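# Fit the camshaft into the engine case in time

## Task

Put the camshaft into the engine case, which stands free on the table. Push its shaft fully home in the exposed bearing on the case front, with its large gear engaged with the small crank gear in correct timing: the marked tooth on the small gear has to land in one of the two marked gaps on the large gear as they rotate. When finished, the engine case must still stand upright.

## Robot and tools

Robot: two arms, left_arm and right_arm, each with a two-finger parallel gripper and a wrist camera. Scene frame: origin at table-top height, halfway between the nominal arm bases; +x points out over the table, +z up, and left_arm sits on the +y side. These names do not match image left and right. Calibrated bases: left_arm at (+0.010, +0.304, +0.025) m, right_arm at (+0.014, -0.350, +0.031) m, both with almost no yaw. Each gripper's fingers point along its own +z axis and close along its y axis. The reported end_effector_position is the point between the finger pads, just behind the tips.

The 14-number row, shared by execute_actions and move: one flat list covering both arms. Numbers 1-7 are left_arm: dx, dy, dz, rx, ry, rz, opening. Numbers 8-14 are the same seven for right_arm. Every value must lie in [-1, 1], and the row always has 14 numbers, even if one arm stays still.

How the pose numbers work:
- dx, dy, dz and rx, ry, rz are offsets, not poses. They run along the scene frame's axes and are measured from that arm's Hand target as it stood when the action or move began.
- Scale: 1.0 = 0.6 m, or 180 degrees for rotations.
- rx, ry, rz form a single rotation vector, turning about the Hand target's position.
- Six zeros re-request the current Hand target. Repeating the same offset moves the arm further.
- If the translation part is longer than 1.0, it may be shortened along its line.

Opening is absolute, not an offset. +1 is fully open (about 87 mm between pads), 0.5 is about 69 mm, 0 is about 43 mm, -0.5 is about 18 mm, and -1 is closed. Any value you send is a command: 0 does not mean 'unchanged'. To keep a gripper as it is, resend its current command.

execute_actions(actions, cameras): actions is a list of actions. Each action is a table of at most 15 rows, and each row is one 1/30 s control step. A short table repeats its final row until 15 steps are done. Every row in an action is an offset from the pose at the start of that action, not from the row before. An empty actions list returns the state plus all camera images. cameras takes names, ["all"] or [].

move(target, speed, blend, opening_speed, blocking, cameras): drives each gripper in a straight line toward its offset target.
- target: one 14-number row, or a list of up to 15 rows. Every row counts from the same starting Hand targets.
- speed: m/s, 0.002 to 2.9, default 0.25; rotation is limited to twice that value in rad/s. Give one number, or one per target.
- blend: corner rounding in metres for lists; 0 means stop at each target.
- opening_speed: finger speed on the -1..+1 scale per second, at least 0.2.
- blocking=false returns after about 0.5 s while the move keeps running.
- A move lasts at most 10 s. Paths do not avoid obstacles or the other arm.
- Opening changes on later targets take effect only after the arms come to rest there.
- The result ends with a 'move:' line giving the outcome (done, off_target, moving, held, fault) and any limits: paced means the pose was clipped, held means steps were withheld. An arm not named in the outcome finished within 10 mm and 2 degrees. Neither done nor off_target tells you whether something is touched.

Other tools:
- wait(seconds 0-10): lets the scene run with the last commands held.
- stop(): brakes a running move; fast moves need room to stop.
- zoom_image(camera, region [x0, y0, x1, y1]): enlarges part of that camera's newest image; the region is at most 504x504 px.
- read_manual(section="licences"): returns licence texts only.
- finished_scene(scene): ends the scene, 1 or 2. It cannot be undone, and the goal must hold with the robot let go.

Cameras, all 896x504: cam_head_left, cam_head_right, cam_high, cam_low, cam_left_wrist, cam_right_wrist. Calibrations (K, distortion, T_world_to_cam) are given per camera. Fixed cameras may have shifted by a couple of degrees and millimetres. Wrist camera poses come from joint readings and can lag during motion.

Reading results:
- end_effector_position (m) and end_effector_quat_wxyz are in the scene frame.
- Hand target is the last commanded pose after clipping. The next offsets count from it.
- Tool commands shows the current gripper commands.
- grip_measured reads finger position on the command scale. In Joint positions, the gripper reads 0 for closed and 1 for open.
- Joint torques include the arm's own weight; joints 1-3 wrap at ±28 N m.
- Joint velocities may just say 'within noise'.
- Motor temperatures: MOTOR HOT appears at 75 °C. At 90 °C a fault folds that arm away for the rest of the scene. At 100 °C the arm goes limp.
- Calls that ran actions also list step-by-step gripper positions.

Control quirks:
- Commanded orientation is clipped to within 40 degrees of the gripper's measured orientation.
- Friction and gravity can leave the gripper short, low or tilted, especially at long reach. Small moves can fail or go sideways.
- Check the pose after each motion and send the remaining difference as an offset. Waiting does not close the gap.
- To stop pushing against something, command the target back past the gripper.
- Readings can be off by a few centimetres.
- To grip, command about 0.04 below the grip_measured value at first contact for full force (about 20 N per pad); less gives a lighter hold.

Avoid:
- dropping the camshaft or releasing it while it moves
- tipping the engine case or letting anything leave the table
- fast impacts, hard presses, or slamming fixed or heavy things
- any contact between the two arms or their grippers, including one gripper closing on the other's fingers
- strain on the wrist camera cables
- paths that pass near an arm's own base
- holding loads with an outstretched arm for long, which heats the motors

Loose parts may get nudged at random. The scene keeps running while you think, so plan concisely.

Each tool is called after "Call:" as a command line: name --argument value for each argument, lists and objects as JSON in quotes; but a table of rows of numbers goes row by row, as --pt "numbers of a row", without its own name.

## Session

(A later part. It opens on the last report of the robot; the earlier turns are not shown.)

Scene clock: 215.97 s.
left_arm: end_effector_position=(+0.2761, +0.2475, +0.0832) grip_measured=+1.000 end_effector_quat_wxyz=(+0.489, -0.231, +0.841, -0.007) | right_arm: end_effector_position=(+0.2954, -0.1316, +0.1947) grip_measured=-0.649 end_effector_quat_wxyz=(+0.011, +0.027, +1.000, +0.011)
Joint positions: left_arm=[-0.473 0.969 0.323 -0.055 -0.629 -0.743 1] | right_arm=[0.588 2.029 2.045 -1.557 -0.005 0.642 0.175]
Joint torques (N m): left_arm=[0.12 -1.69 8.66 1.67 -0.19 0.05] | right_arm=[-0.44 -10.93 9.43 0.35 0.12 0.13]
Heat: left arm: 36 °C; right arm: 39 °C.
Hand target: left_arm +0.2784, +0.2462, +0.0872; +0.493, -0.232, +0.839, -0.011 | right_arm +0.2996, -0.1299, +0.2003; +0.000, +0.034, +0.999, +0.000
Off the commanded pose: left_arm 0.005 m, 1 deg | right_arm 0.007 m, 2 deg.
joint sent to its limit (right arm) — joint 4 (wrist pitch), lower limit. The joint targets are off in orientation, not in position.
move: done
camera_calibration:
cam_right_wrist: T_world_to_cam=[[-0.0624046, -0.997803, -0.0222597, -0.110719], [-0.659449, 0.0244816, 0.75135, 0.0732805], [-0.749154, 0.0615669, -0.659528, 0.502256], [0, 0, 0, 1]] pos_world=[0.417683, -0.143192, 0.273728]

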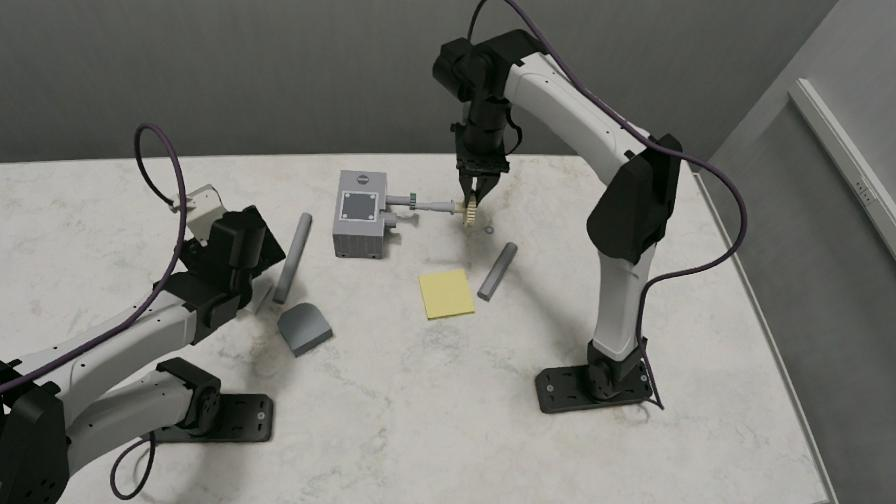

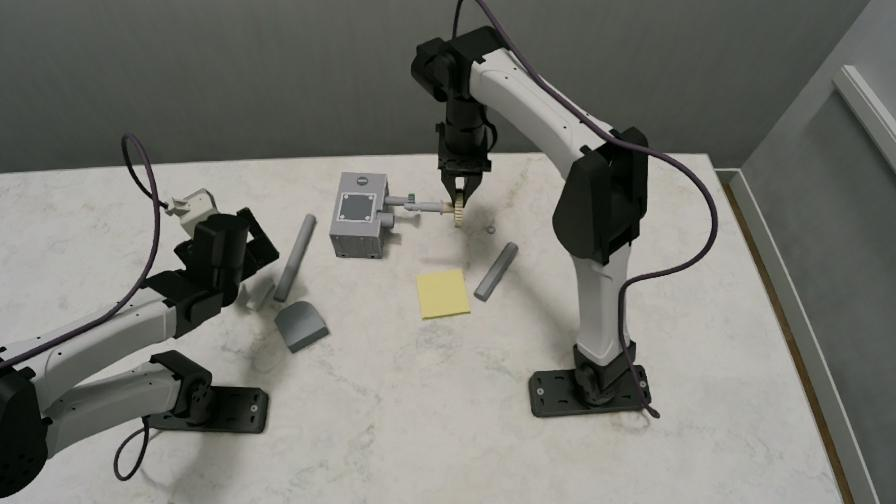

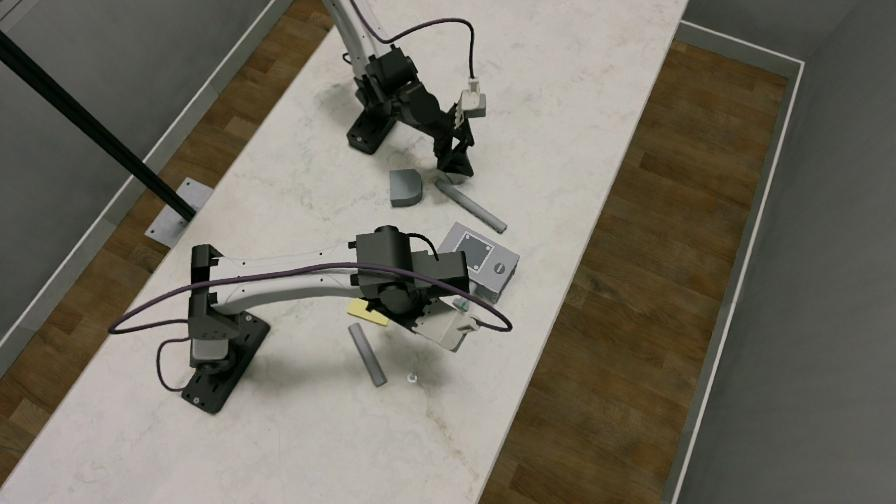

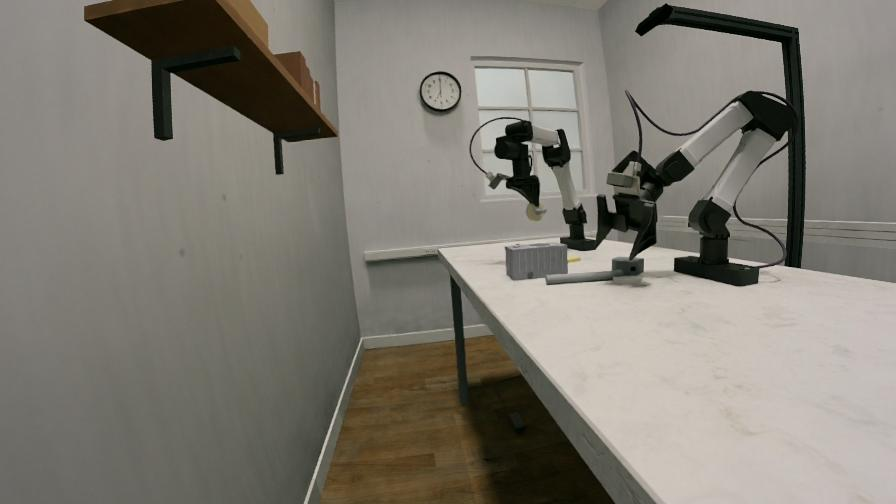

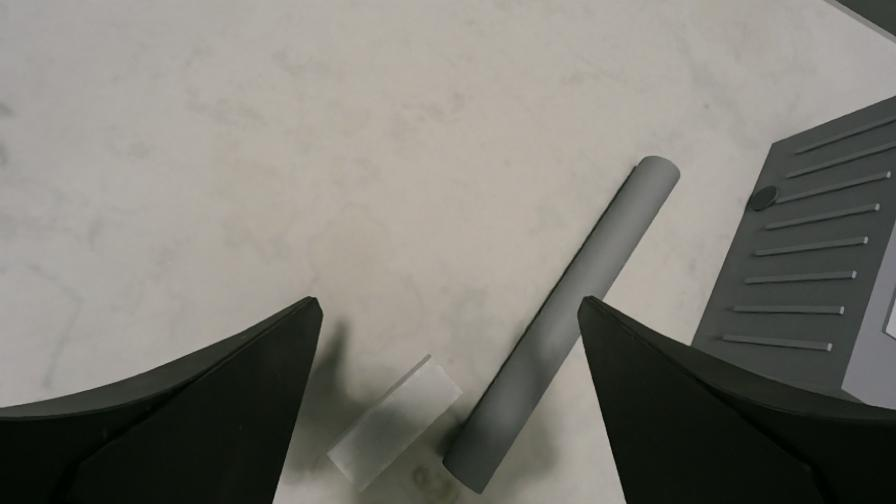

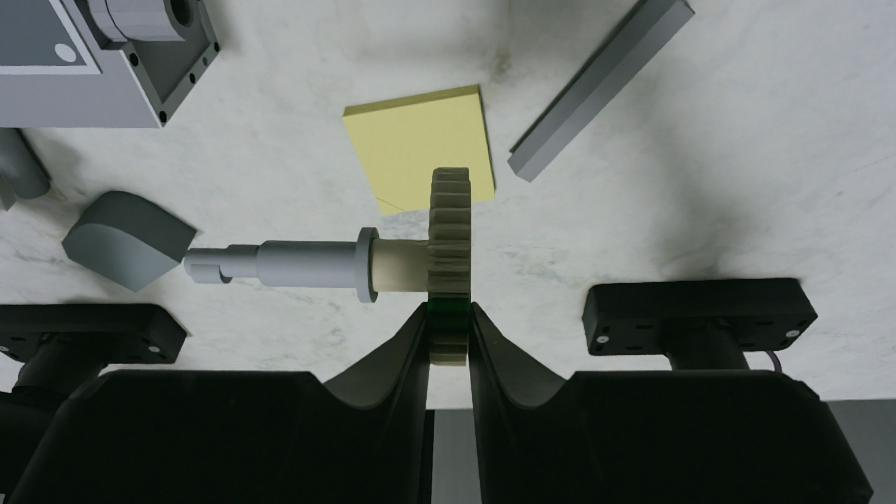

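Call:
move --target '[0,0,0,0,0,0,1,0.083,-0.03,-0.183,0,0,0,-0.85]' --speed 0.15 --cameras '["all"]'

Call:
zoom_image --camera "cam_high" --region '[360, 210, 540, 400]'

Call:
zoom_image --camera "cam_head_left" --region '[320, 150, 520, 280]'

Call:
zoom_image --camera "cam_right_wrist" --region '[0, 60, 500, 400]'

Scene clock: 235.37 s.
left_arm: end_effector_position=(+0.2761, +0.2475, +0.0832) grip_measured=+1.000 end_effector_quat_wxyz=(+0.489, -0.231, +0.841, -0.007) | right_arm: end_effector_position=(+0.3468, -0.1478, +0.0928) grip_measured=-0.649 end_effector_quat_wxyz=(-0.002, +0.038, +0.999, -0.001)
Joint positions: left_arm=[-0.473 0.969 0.323 -0.055 -0.629 -0.743 1] | right_arm=[0.489 2.191 1.882 -1.268 0 0.565 0.175]
Joint torques (N m): left_arm=[0.17 -1.68 8.65 1.67 -0.18 0.06] | right_arm=[-0.35 -12.74 6.38 0.51 0.12 -0.07]
Heat: left arm: 36 °C; right arm: 39 °C.
Hand target: left_arm +0.2784, +0.2462, +0.0872; +0.493, -0.232, +0.839, -0.011 | right_arm +0.3495, -0.1478, +0.0905; +0.000, +0.034, +0.999, +0.000
Off the commanded pose: left_arm 0.005 m, 1 deg | right_arm 0.003 m, 1 deg.
move: done
camera_calibration:
cam_right_wrist: T_world_to_cam=[[-0.0847876, -0.996396, 0.00253295, -0.120235], [-0.63812, 0.0562524, 0.767879, 0.179975], [-0.765254, 0.0634903, -0.64059, 0.478597], [0, 0, 0, 1]] pos_world=[0.470899, -0.160312, 0.16869]

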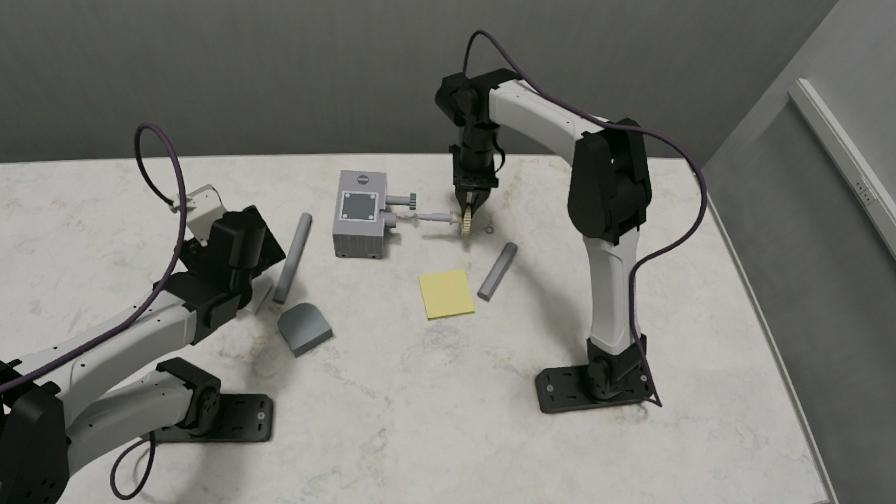

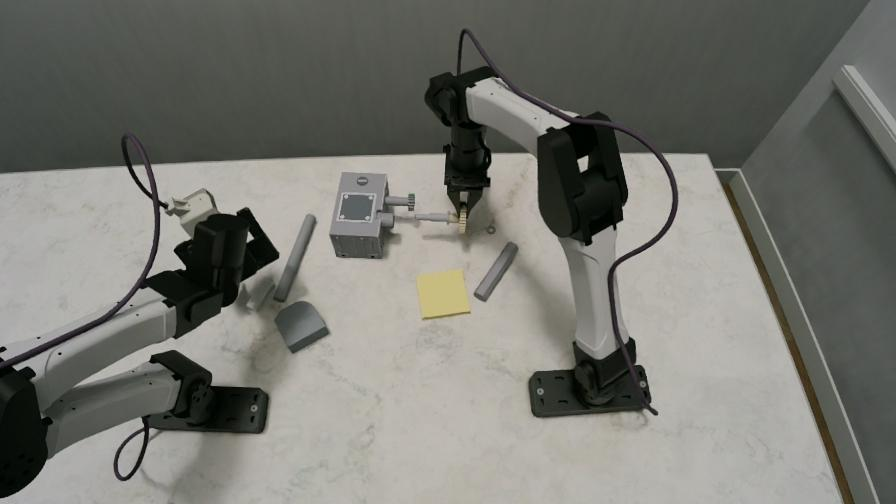

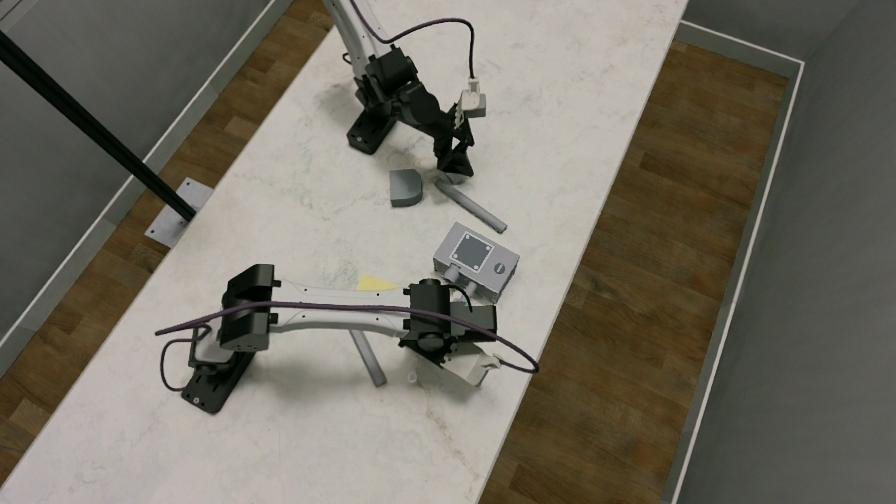

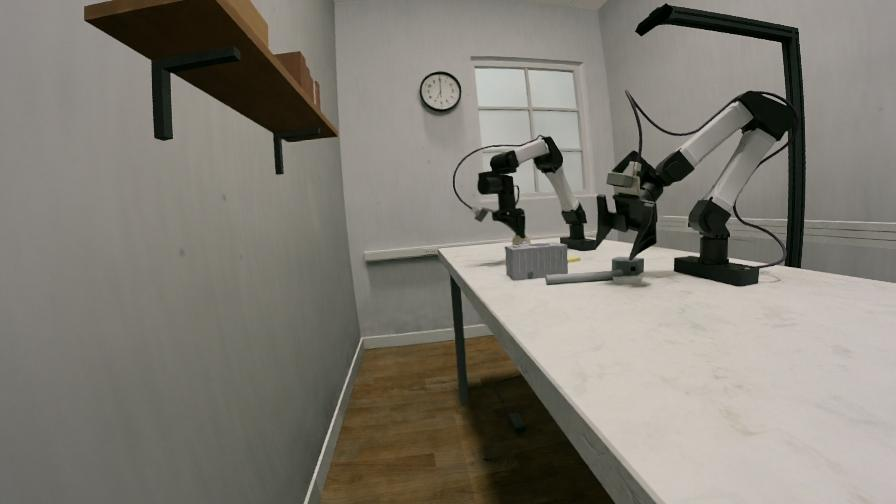

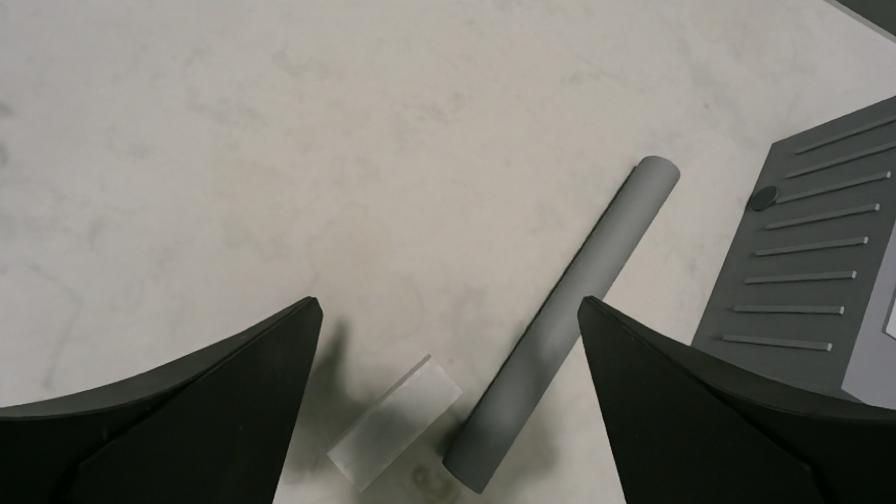

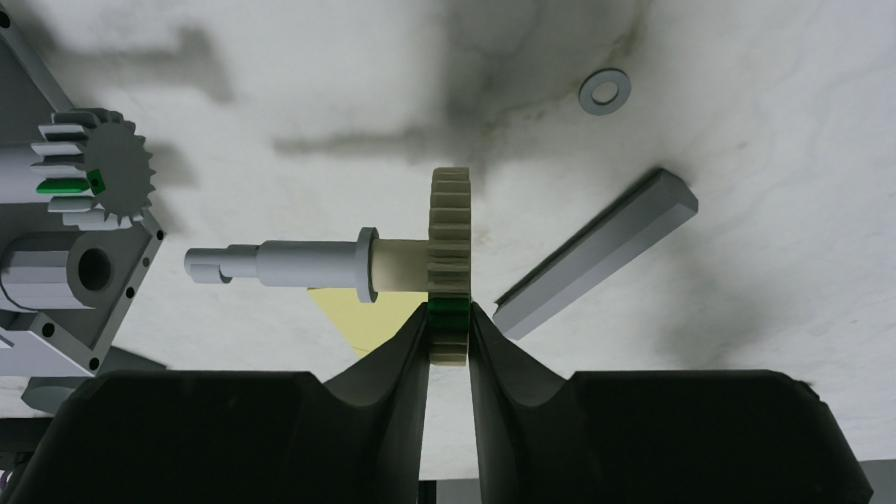

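Scaled by 2.653.

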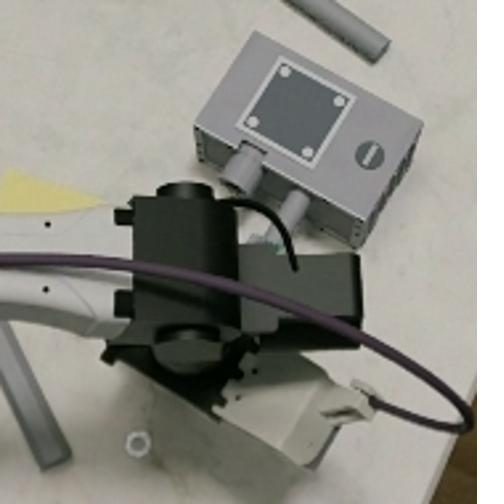

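Scaled by 2.520.

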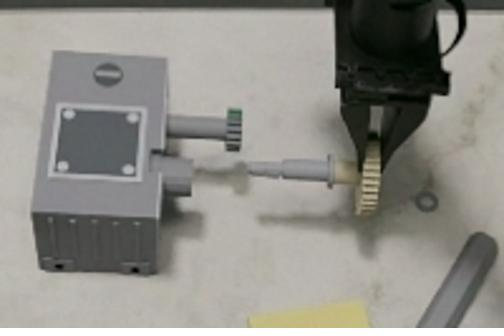

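Scaled by 1.008.

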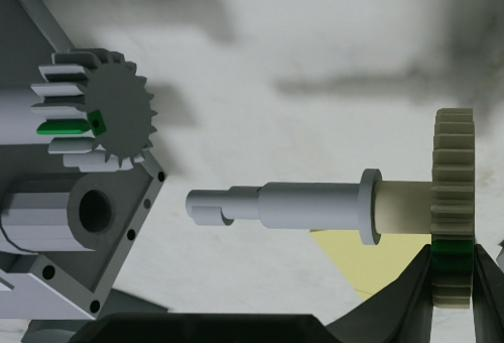

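Call:
zoom_image --camera "cam_right_wrist" --region '[20, 95, 170, 245]'

Call:
zoom_image --camera "cam_right_wrist" --region '[380, 150, 520, 380]'

Scaled by 3.360.

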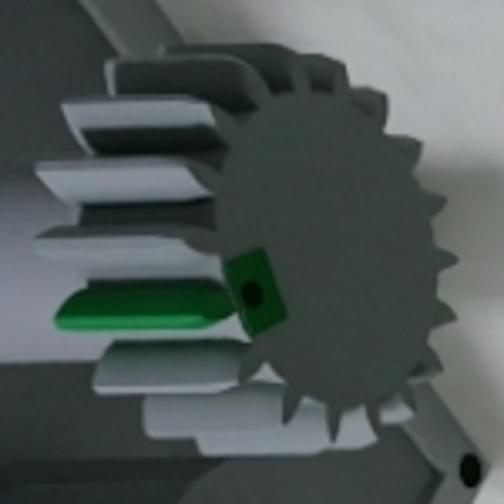

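Scaled by 2.191.

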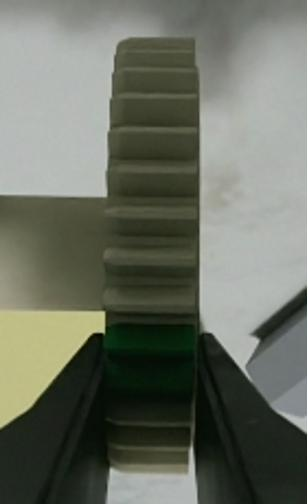

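Call:
move --target '[0,0,0,0,0,0,1,-0.0067,0.02,-0.005,0,0.028,0,-0.85]' --speed 0.1 --cameras '["cam_head_left","cam_head_right","cam_right_wrist"]'

Call:
zoom_image --camera "cam_head_left" --region '[370, 180, 490, 250]'

Call:
zoom_image --camera "cam_head_right" --region '[370, 180, 490, 250]'

Call:
zoom_image --camera "cam_right_wrist" --region '[0, 90, 300, 390]'

Scene clock: 302.30 s.
left_arm: end_effector_position=(+0.2761, +0.2475, +0.0832) grip_measured=+1.000 end_effector_quat_wxyz=(+0.489, -0.231, +0.841, -0.007) | right_arm: end_effector_position=(+0.3440, -0.1418, +0.0847) grip_measured=-0.649 end_effector_quat_wxyz=(-0.041, +0.036, +0.998, -0.008)
Joint positions: left_arm=[-0.473 0.969 0.323 -0.055 -0.629 -0.743 1] | right_arm=[0.494 2.281 1.982 -1.352 -0.027 0.565 0.175]
Joint torques (N m): left_arm=[0.18 -1.74 8.72 1.68 -0.19 0.06] | right_arm=[0.17 -12.45 9.62 0.12 -0.06 0]
Heat: left arm: 37 °C; right arm: 46 °C.
Hand target: left_arm +0.2784, +0.2462, +0.0872; +0.493, -0.232, +0.839, -0.011 | right_arm +0.3455, -0.1359, +0.0875; -0.044, +0.034, +0.998, -0.001
Off the commanded pose: left_arm 0.005 m, 1 deg | right_arm 0.007 m, 1 deg.
move: done
camera_calibration:
cam_right_wrist: T_world_to_cam=[[-0.0796261, -0.996615, 0.0204657, -0.117874], [-0.576474, 0.0627883, 0.8147, 0.159805], [-0.813227, 0.0530734, -0.579522, 0.480785], [0, 0, 0, 1]] pos_world=[0.473725, -0.153026, 0.150845]
Images, in order (width x height): cam_head_left 896x504, cam_head_right 896x504, cam_right_wrist 896x504.

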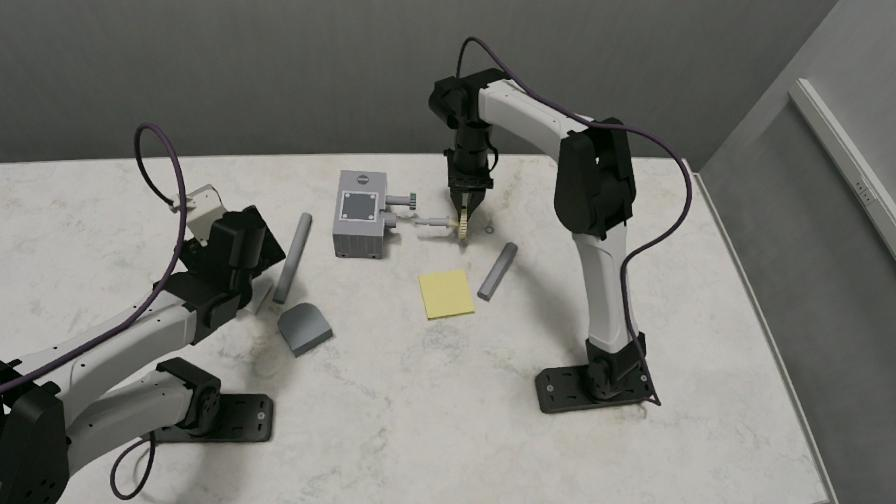

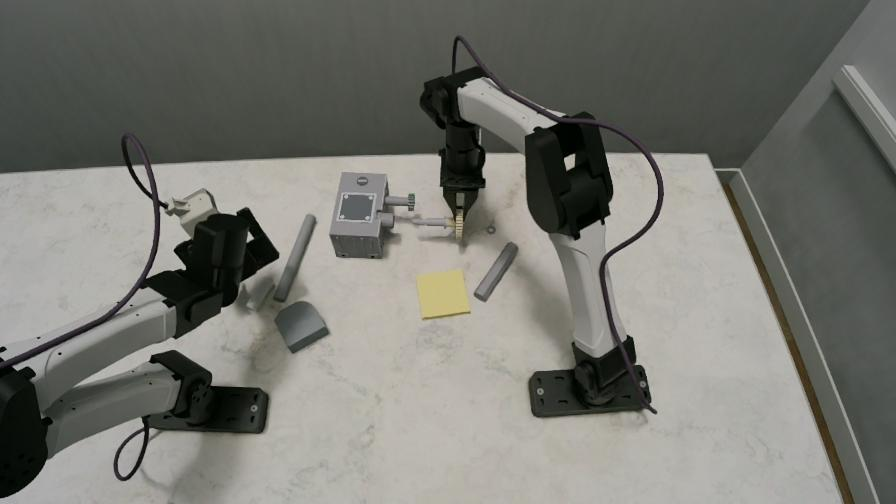

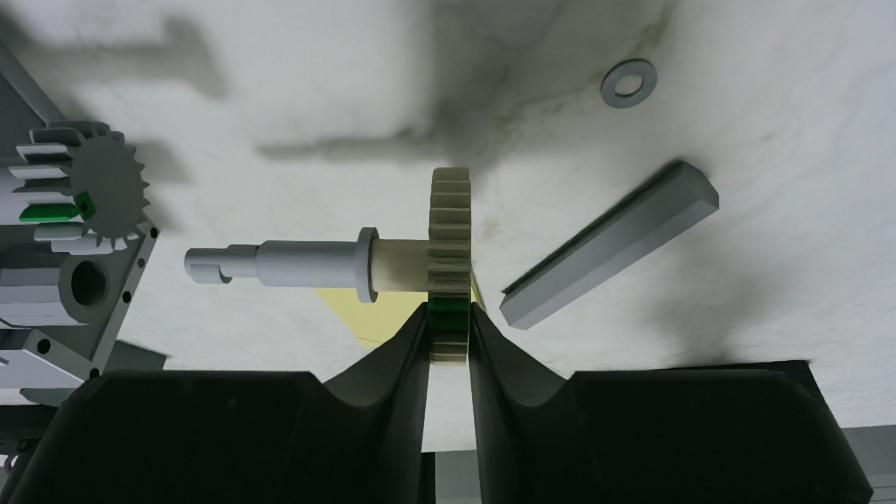

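Scaled by 4.200.

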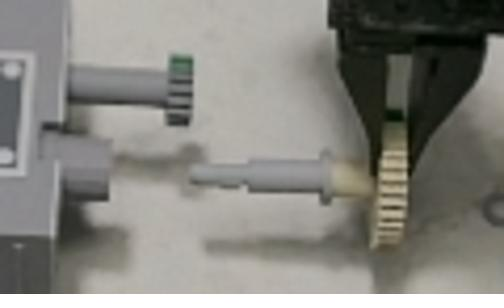

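Scaled by 4.200.

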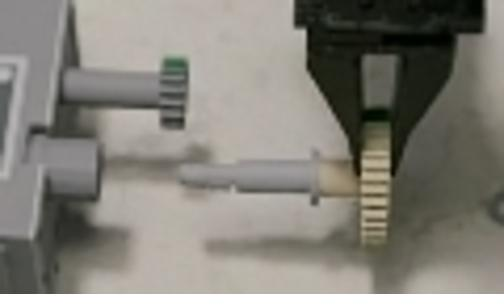

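Scaled by 1.680.

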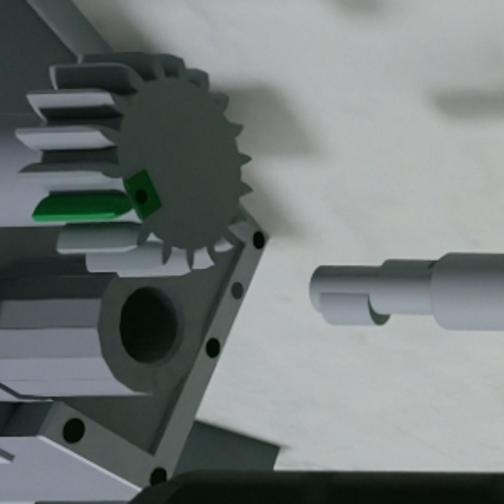

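Call:
move --target '[0,0,0,0,0,0,1,-0.01,0.033,0.007,0.007,0,-0.011,-0.85]' --speed 0.1 --cameras '["cam_head_left","cam_head_right","cam_right_wrist"]'

Call:
zoom_image --camera "cam_head_left" --region '[370, 180, 490, 250]'

Call:
zoom_image --camera "cam_head_right" --region '[370, 180, 490, 250]'

Call:
zoom_image --camera "cam_right_wrist" --region '[0, 90, 300, 390]'

Scene clock: 331.70 s.
left_arm: end_effector_position=(+0.2761, +0.2475, +0.0832) grip_measured=+1.000 end_effector_quat_wxyz=(+0.489, -0.231, +0.841, -0.007) | right_arm: end_effector_position=(+0.3376, -0.1219, +0.0893) grip_measured=-0.649 end_effector_quat_wxyz=(-0.041, +0.046, +0.998, +0.004)
Joint positions: left_arm=[-0.473 0.969 0.323 -0.055 -0.629 -0.743 1] | right_arm=[0.531 2.281 2.001 -1.356 -0.051 0.62 0.175]
Joint torques (N m): left_arm=[0.14 -1.73 8.65 1.68 -0.19 0.09] | right_arm=[-0.01 -12.31 9.57 0.13 -0.06 0.11]
Heat: left arm: 37 °C; right arm: 46 °C.
Hand target: left_arm +0.2784, +0.2462, +0.0872; +0.493, -0.232, +0.839, -0.011 | right_arm +0.3395, -0.1161, +0.0917; -0.044, +0.051, +0.998, +0.011
Off the commanded pose: left_arm 0.005 m, 1 deg | right_arm 0.007 m, 1 deg.
move: done
camera_calibration:
cam_right_wrist: T_world_to_cam=[[-0.0993622, -0.995047, -0.00290286, -0.0896721], [-0.576506, 0.0551898, 0.815227, 0.150053], [-0.811029, 0.0826763, -0.579134, 0.479985], [0, 0, 0, 1]] pos_world=[0.466879, -0.137193, 0.155388]
Images, in order (width x height): cam_head_left 896x504, cam_head_right 896x504, cam_right_wrist 896x504.

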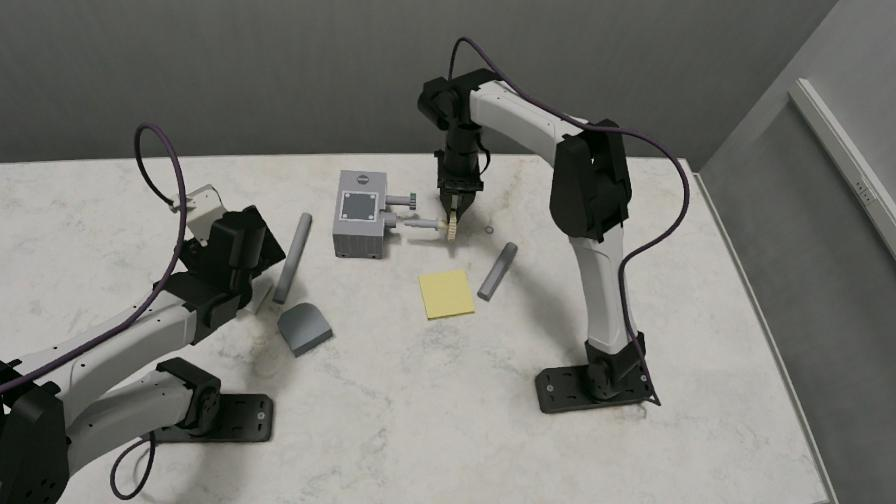

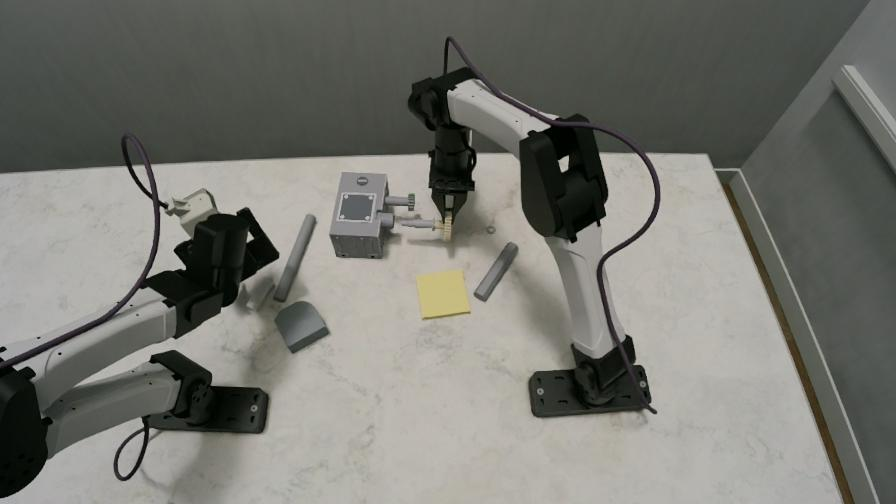

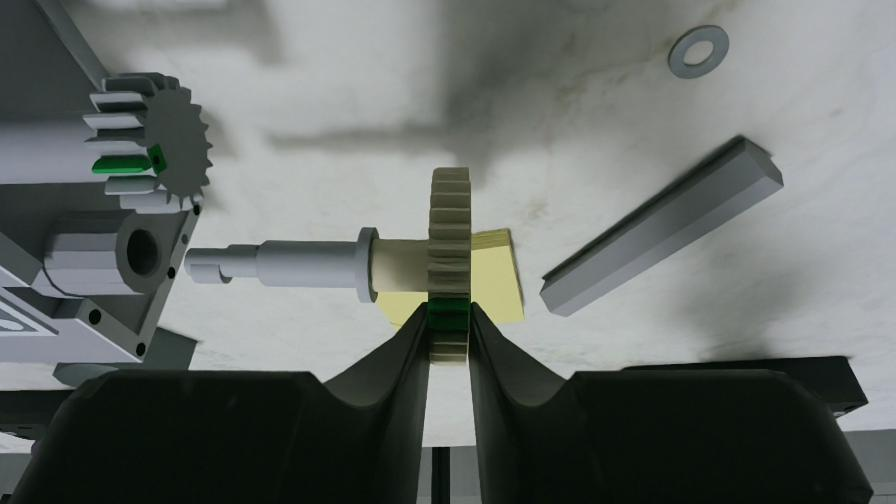

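Scaled by 4.200.

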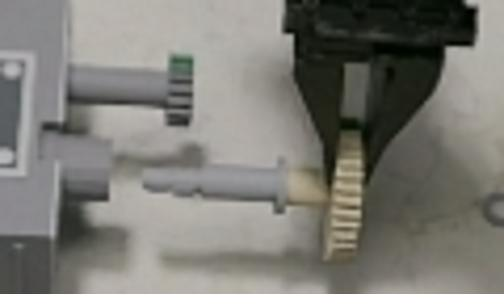

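Scaled by 4.200.

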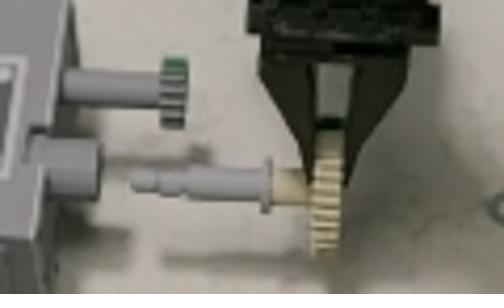

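Scaled by 1.680.

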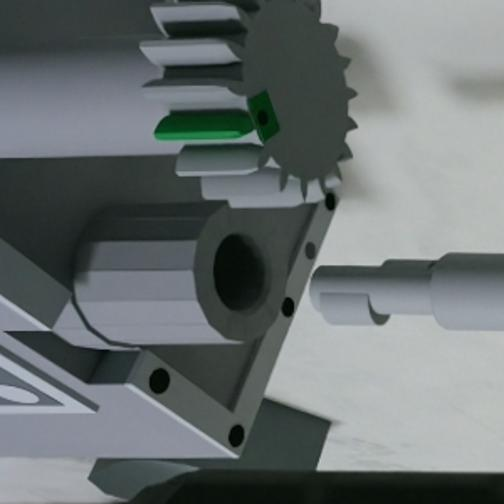

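Call:
move --target '[0,0,0,0,0,0,1,0.0072,0.006,-0.0023,0,0,-0.004,-0.85]' --speed 0.1 --cameras '["cam_head_left","cam_head_right","cam_right_wrist"]'

Call:
zoom_image --camera "cam_head_left" --region '[370, 180, 490, 250]'

Call:
zoom_image --camera "cam_head_right" --region '[370, 180, 490, 250]'

Call:
zoom_image --camera "cam_right_wrist" --region '[50, 130, 250, 330]'

Scene clock: 344.07 s.
left_arm: end_effector_position=(+0.2761, +0.2475, +0.0832) grip_measured=+1.000 end_effector_quat_wxyz=(+0.489, -0.231, +0.841, -0.007) | right_arm: end_effector_position=(+0.3422, -0.1186, +0.0874) grip_measured=-0.649 end_effector_quat_wxyz=(-0.041, +0.053, +0.998, +0.003)
Joint positions: left_arm=[-0.473 0.969 0.323 -0.055 -0.629 -0.743 1] | right_arm=[0.531 2.308 2.039 -1.367 -0.051 0.634 0.175]
Joint torques (N m): left_arm=[0.16 -1.69 8.69 1.67 -0.19 0.08] | right_arm=[0.05 -12.77 9.62 0.12 -0.08 0.13]
Heat: left arm: 37 °C; right arm: 46 °C.
Hand target: left_arm +0.2784, +0.2462, +0.0872; +0.493, -0.232, +0.839, -0.011 | right_arm +0.3438, -0.1125, +0.0904; -0.044, +0.057, +0.997, +0.011
Off the commanded pose: left_arm 0.005 m, 1 deg | right_arm 0.007 m, 1 deg.
move: done
camera_calibration:
cam_right_wrist: T_world_to_cam=[[-0.113095, -0.993582, -0.00185585, -0.0811265], [-0.5752, 0.063949, 0.815509, 0.154697], [-0.810157, 0.0932972, -0.578741, 0.483287], [0, 0, 0, 1]] pos_world=[0.471345, -0.135588, 0.15339]
Images, in order (width x height): cam_head_left 896x504, cam_head_right 896x504, cam_right_wrist 896x504.

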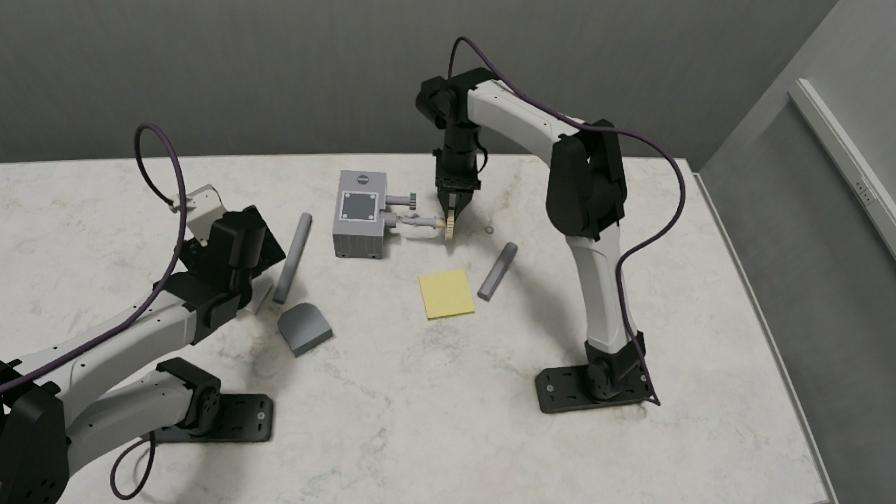

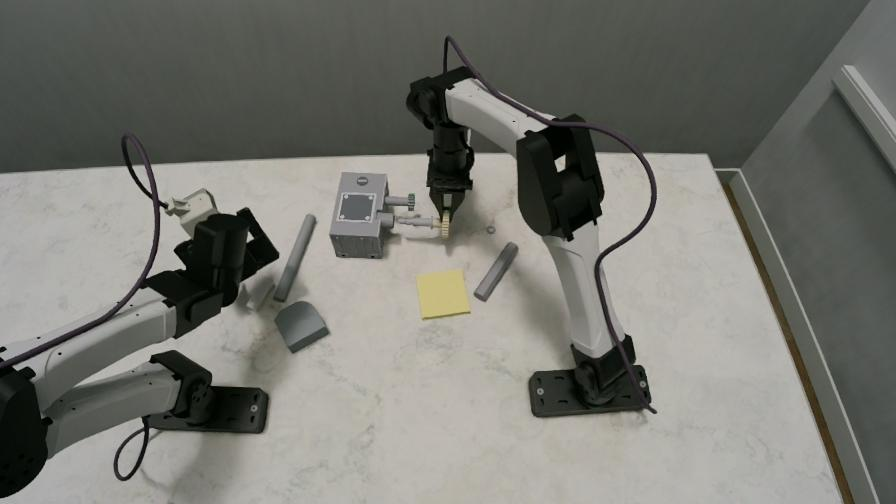

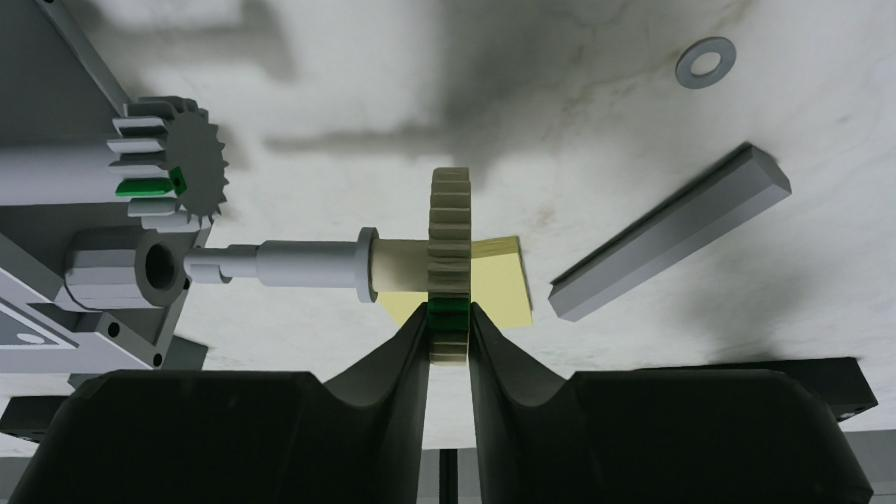

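Scaled by 4.200.

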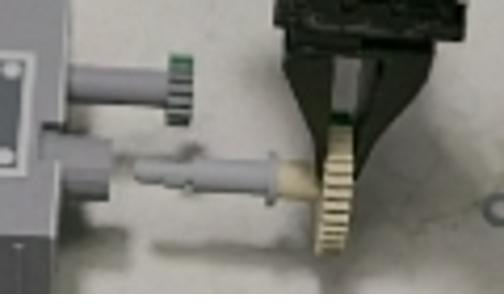

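Scaled by 4.200.

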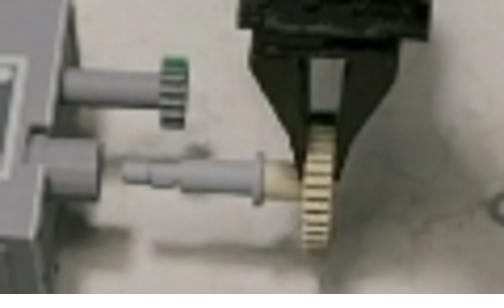

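Scaled by 2.520.

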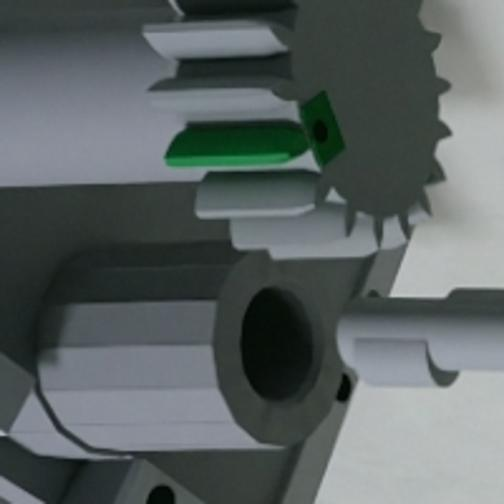

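Call:
move --target '[0,0,0,0,0,0,1,0.003,0.03,0.0014,0,0,0,-0.85]' --speed 0.06 --cameras '["cam_head_left","cam_head_right","cam_right_wrist"]'

Call:
zoom_image --camera "cam_head_left" --region '[370, 180, 490, 250]'

Call:
zoom_image --camera "cam_right_wrist" --region '[100, 130, 300, 330]'

Scene clock: 354.20 s.
left_arm: end_effector_position=(+0.2761, +0.2475, +0.0832) grip_measured=+1.000 end_effector_quat_wxyz=(+0.489, -0.231, +0.841, -0.007) | right_arm: end_effector_position=(+0.3439, -0.1048, +0.0883) grip_measured=-0.649 end_effector_quat_wxyz=(-0.044, +0.054, +0.998, -0.002)
Joint positions: left_arm=[-0.473 0.969 0.323 -0.055 -0.629 -0.743 1] | right_arm=[0.557 2.365 2.14 -1.421 -0.048 0.664 0.175]
Joint torques (N m): left_arm=[0.16 -1.68 8.68 1.67 -0.19 0.08] | right_arm=[0.57 -13.15 9.74 0.23 -0.12 0.12]
Motor temperatures (°C): left_arm=[20 26 37 34 22 22 22] | right_arm=[23 48 34 23 19 23 21]
Heat: left arm: 37 °C; right arm: 48 °C.
Hand target: left_arm +0.2784, +0.2462, +0.0872; +0.493, -0.232, +0.839, -0.011 | right_arm +0.3456, -0.0944, +0.0912; -0.044, +0.057, +0.997, +0.011
Off the commanded pose: left_arm 0.005 m, 1 deg | right_arm 0.011 m, 1 deg.
move: off_target (right_arm)
camera_calibration:
cam_right_wrist: T_world_to_cam=[[-0.116544, -0.993145, 0.00893365, -0.0668604], [-0.569409, 0.0741839, 0.818701, 0.152903], [-0.813751, 0.0903281, -0.574151, 0.484371], [0, 0, 0, 1]] pos_world=[0.473429, -0.121497, 0.153518]
Images, in order (width x height): cam_head_left 896x504, cam_head_right 896x504, cam_right_wrist 896x504.

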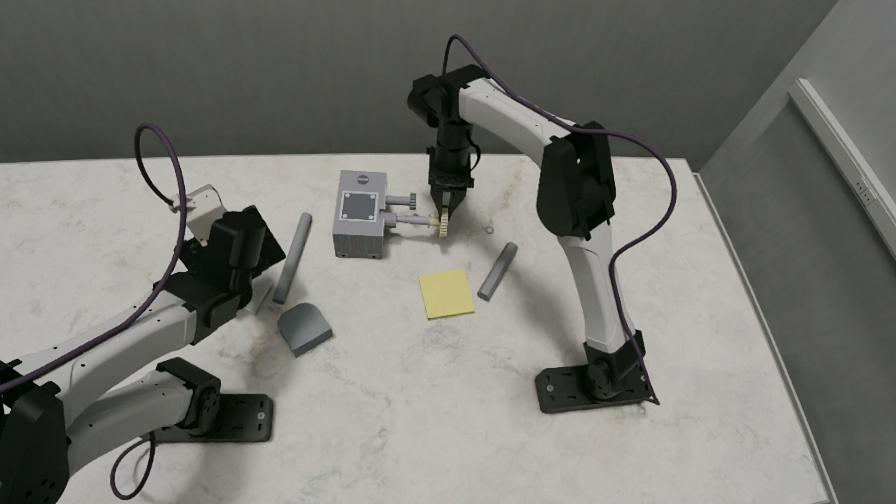

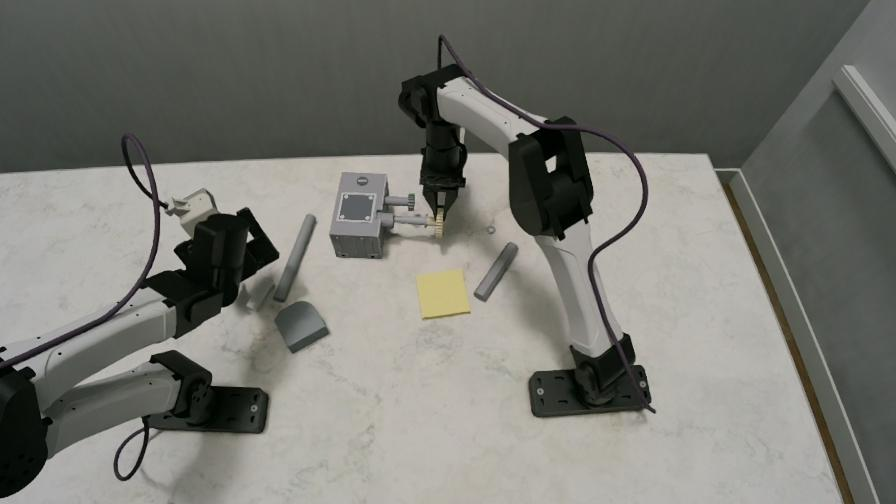

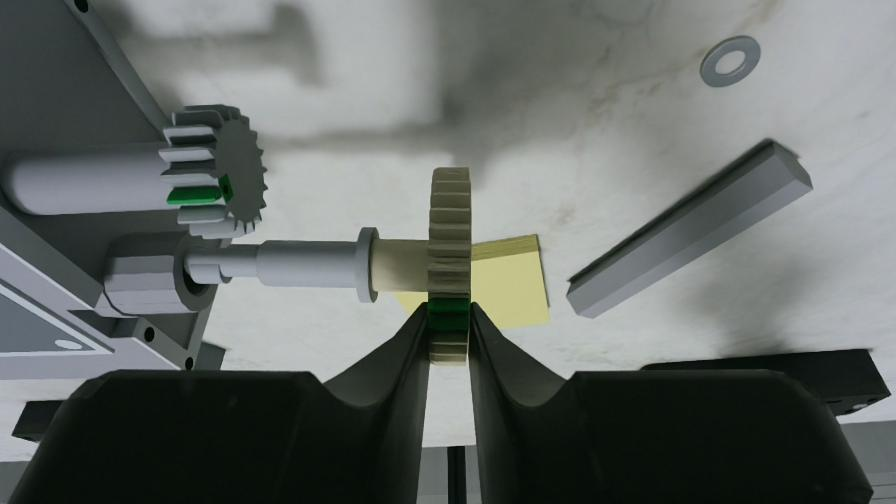

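Scaled by 4.200.

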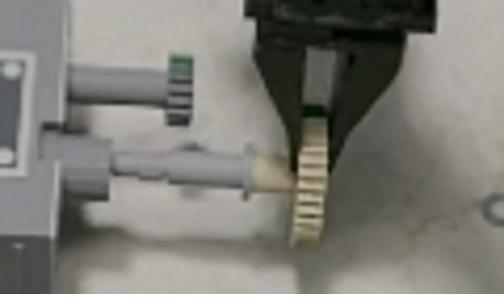

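Scaled by 2.520.

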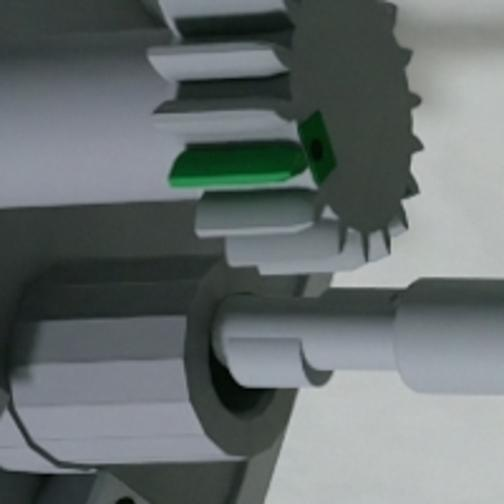

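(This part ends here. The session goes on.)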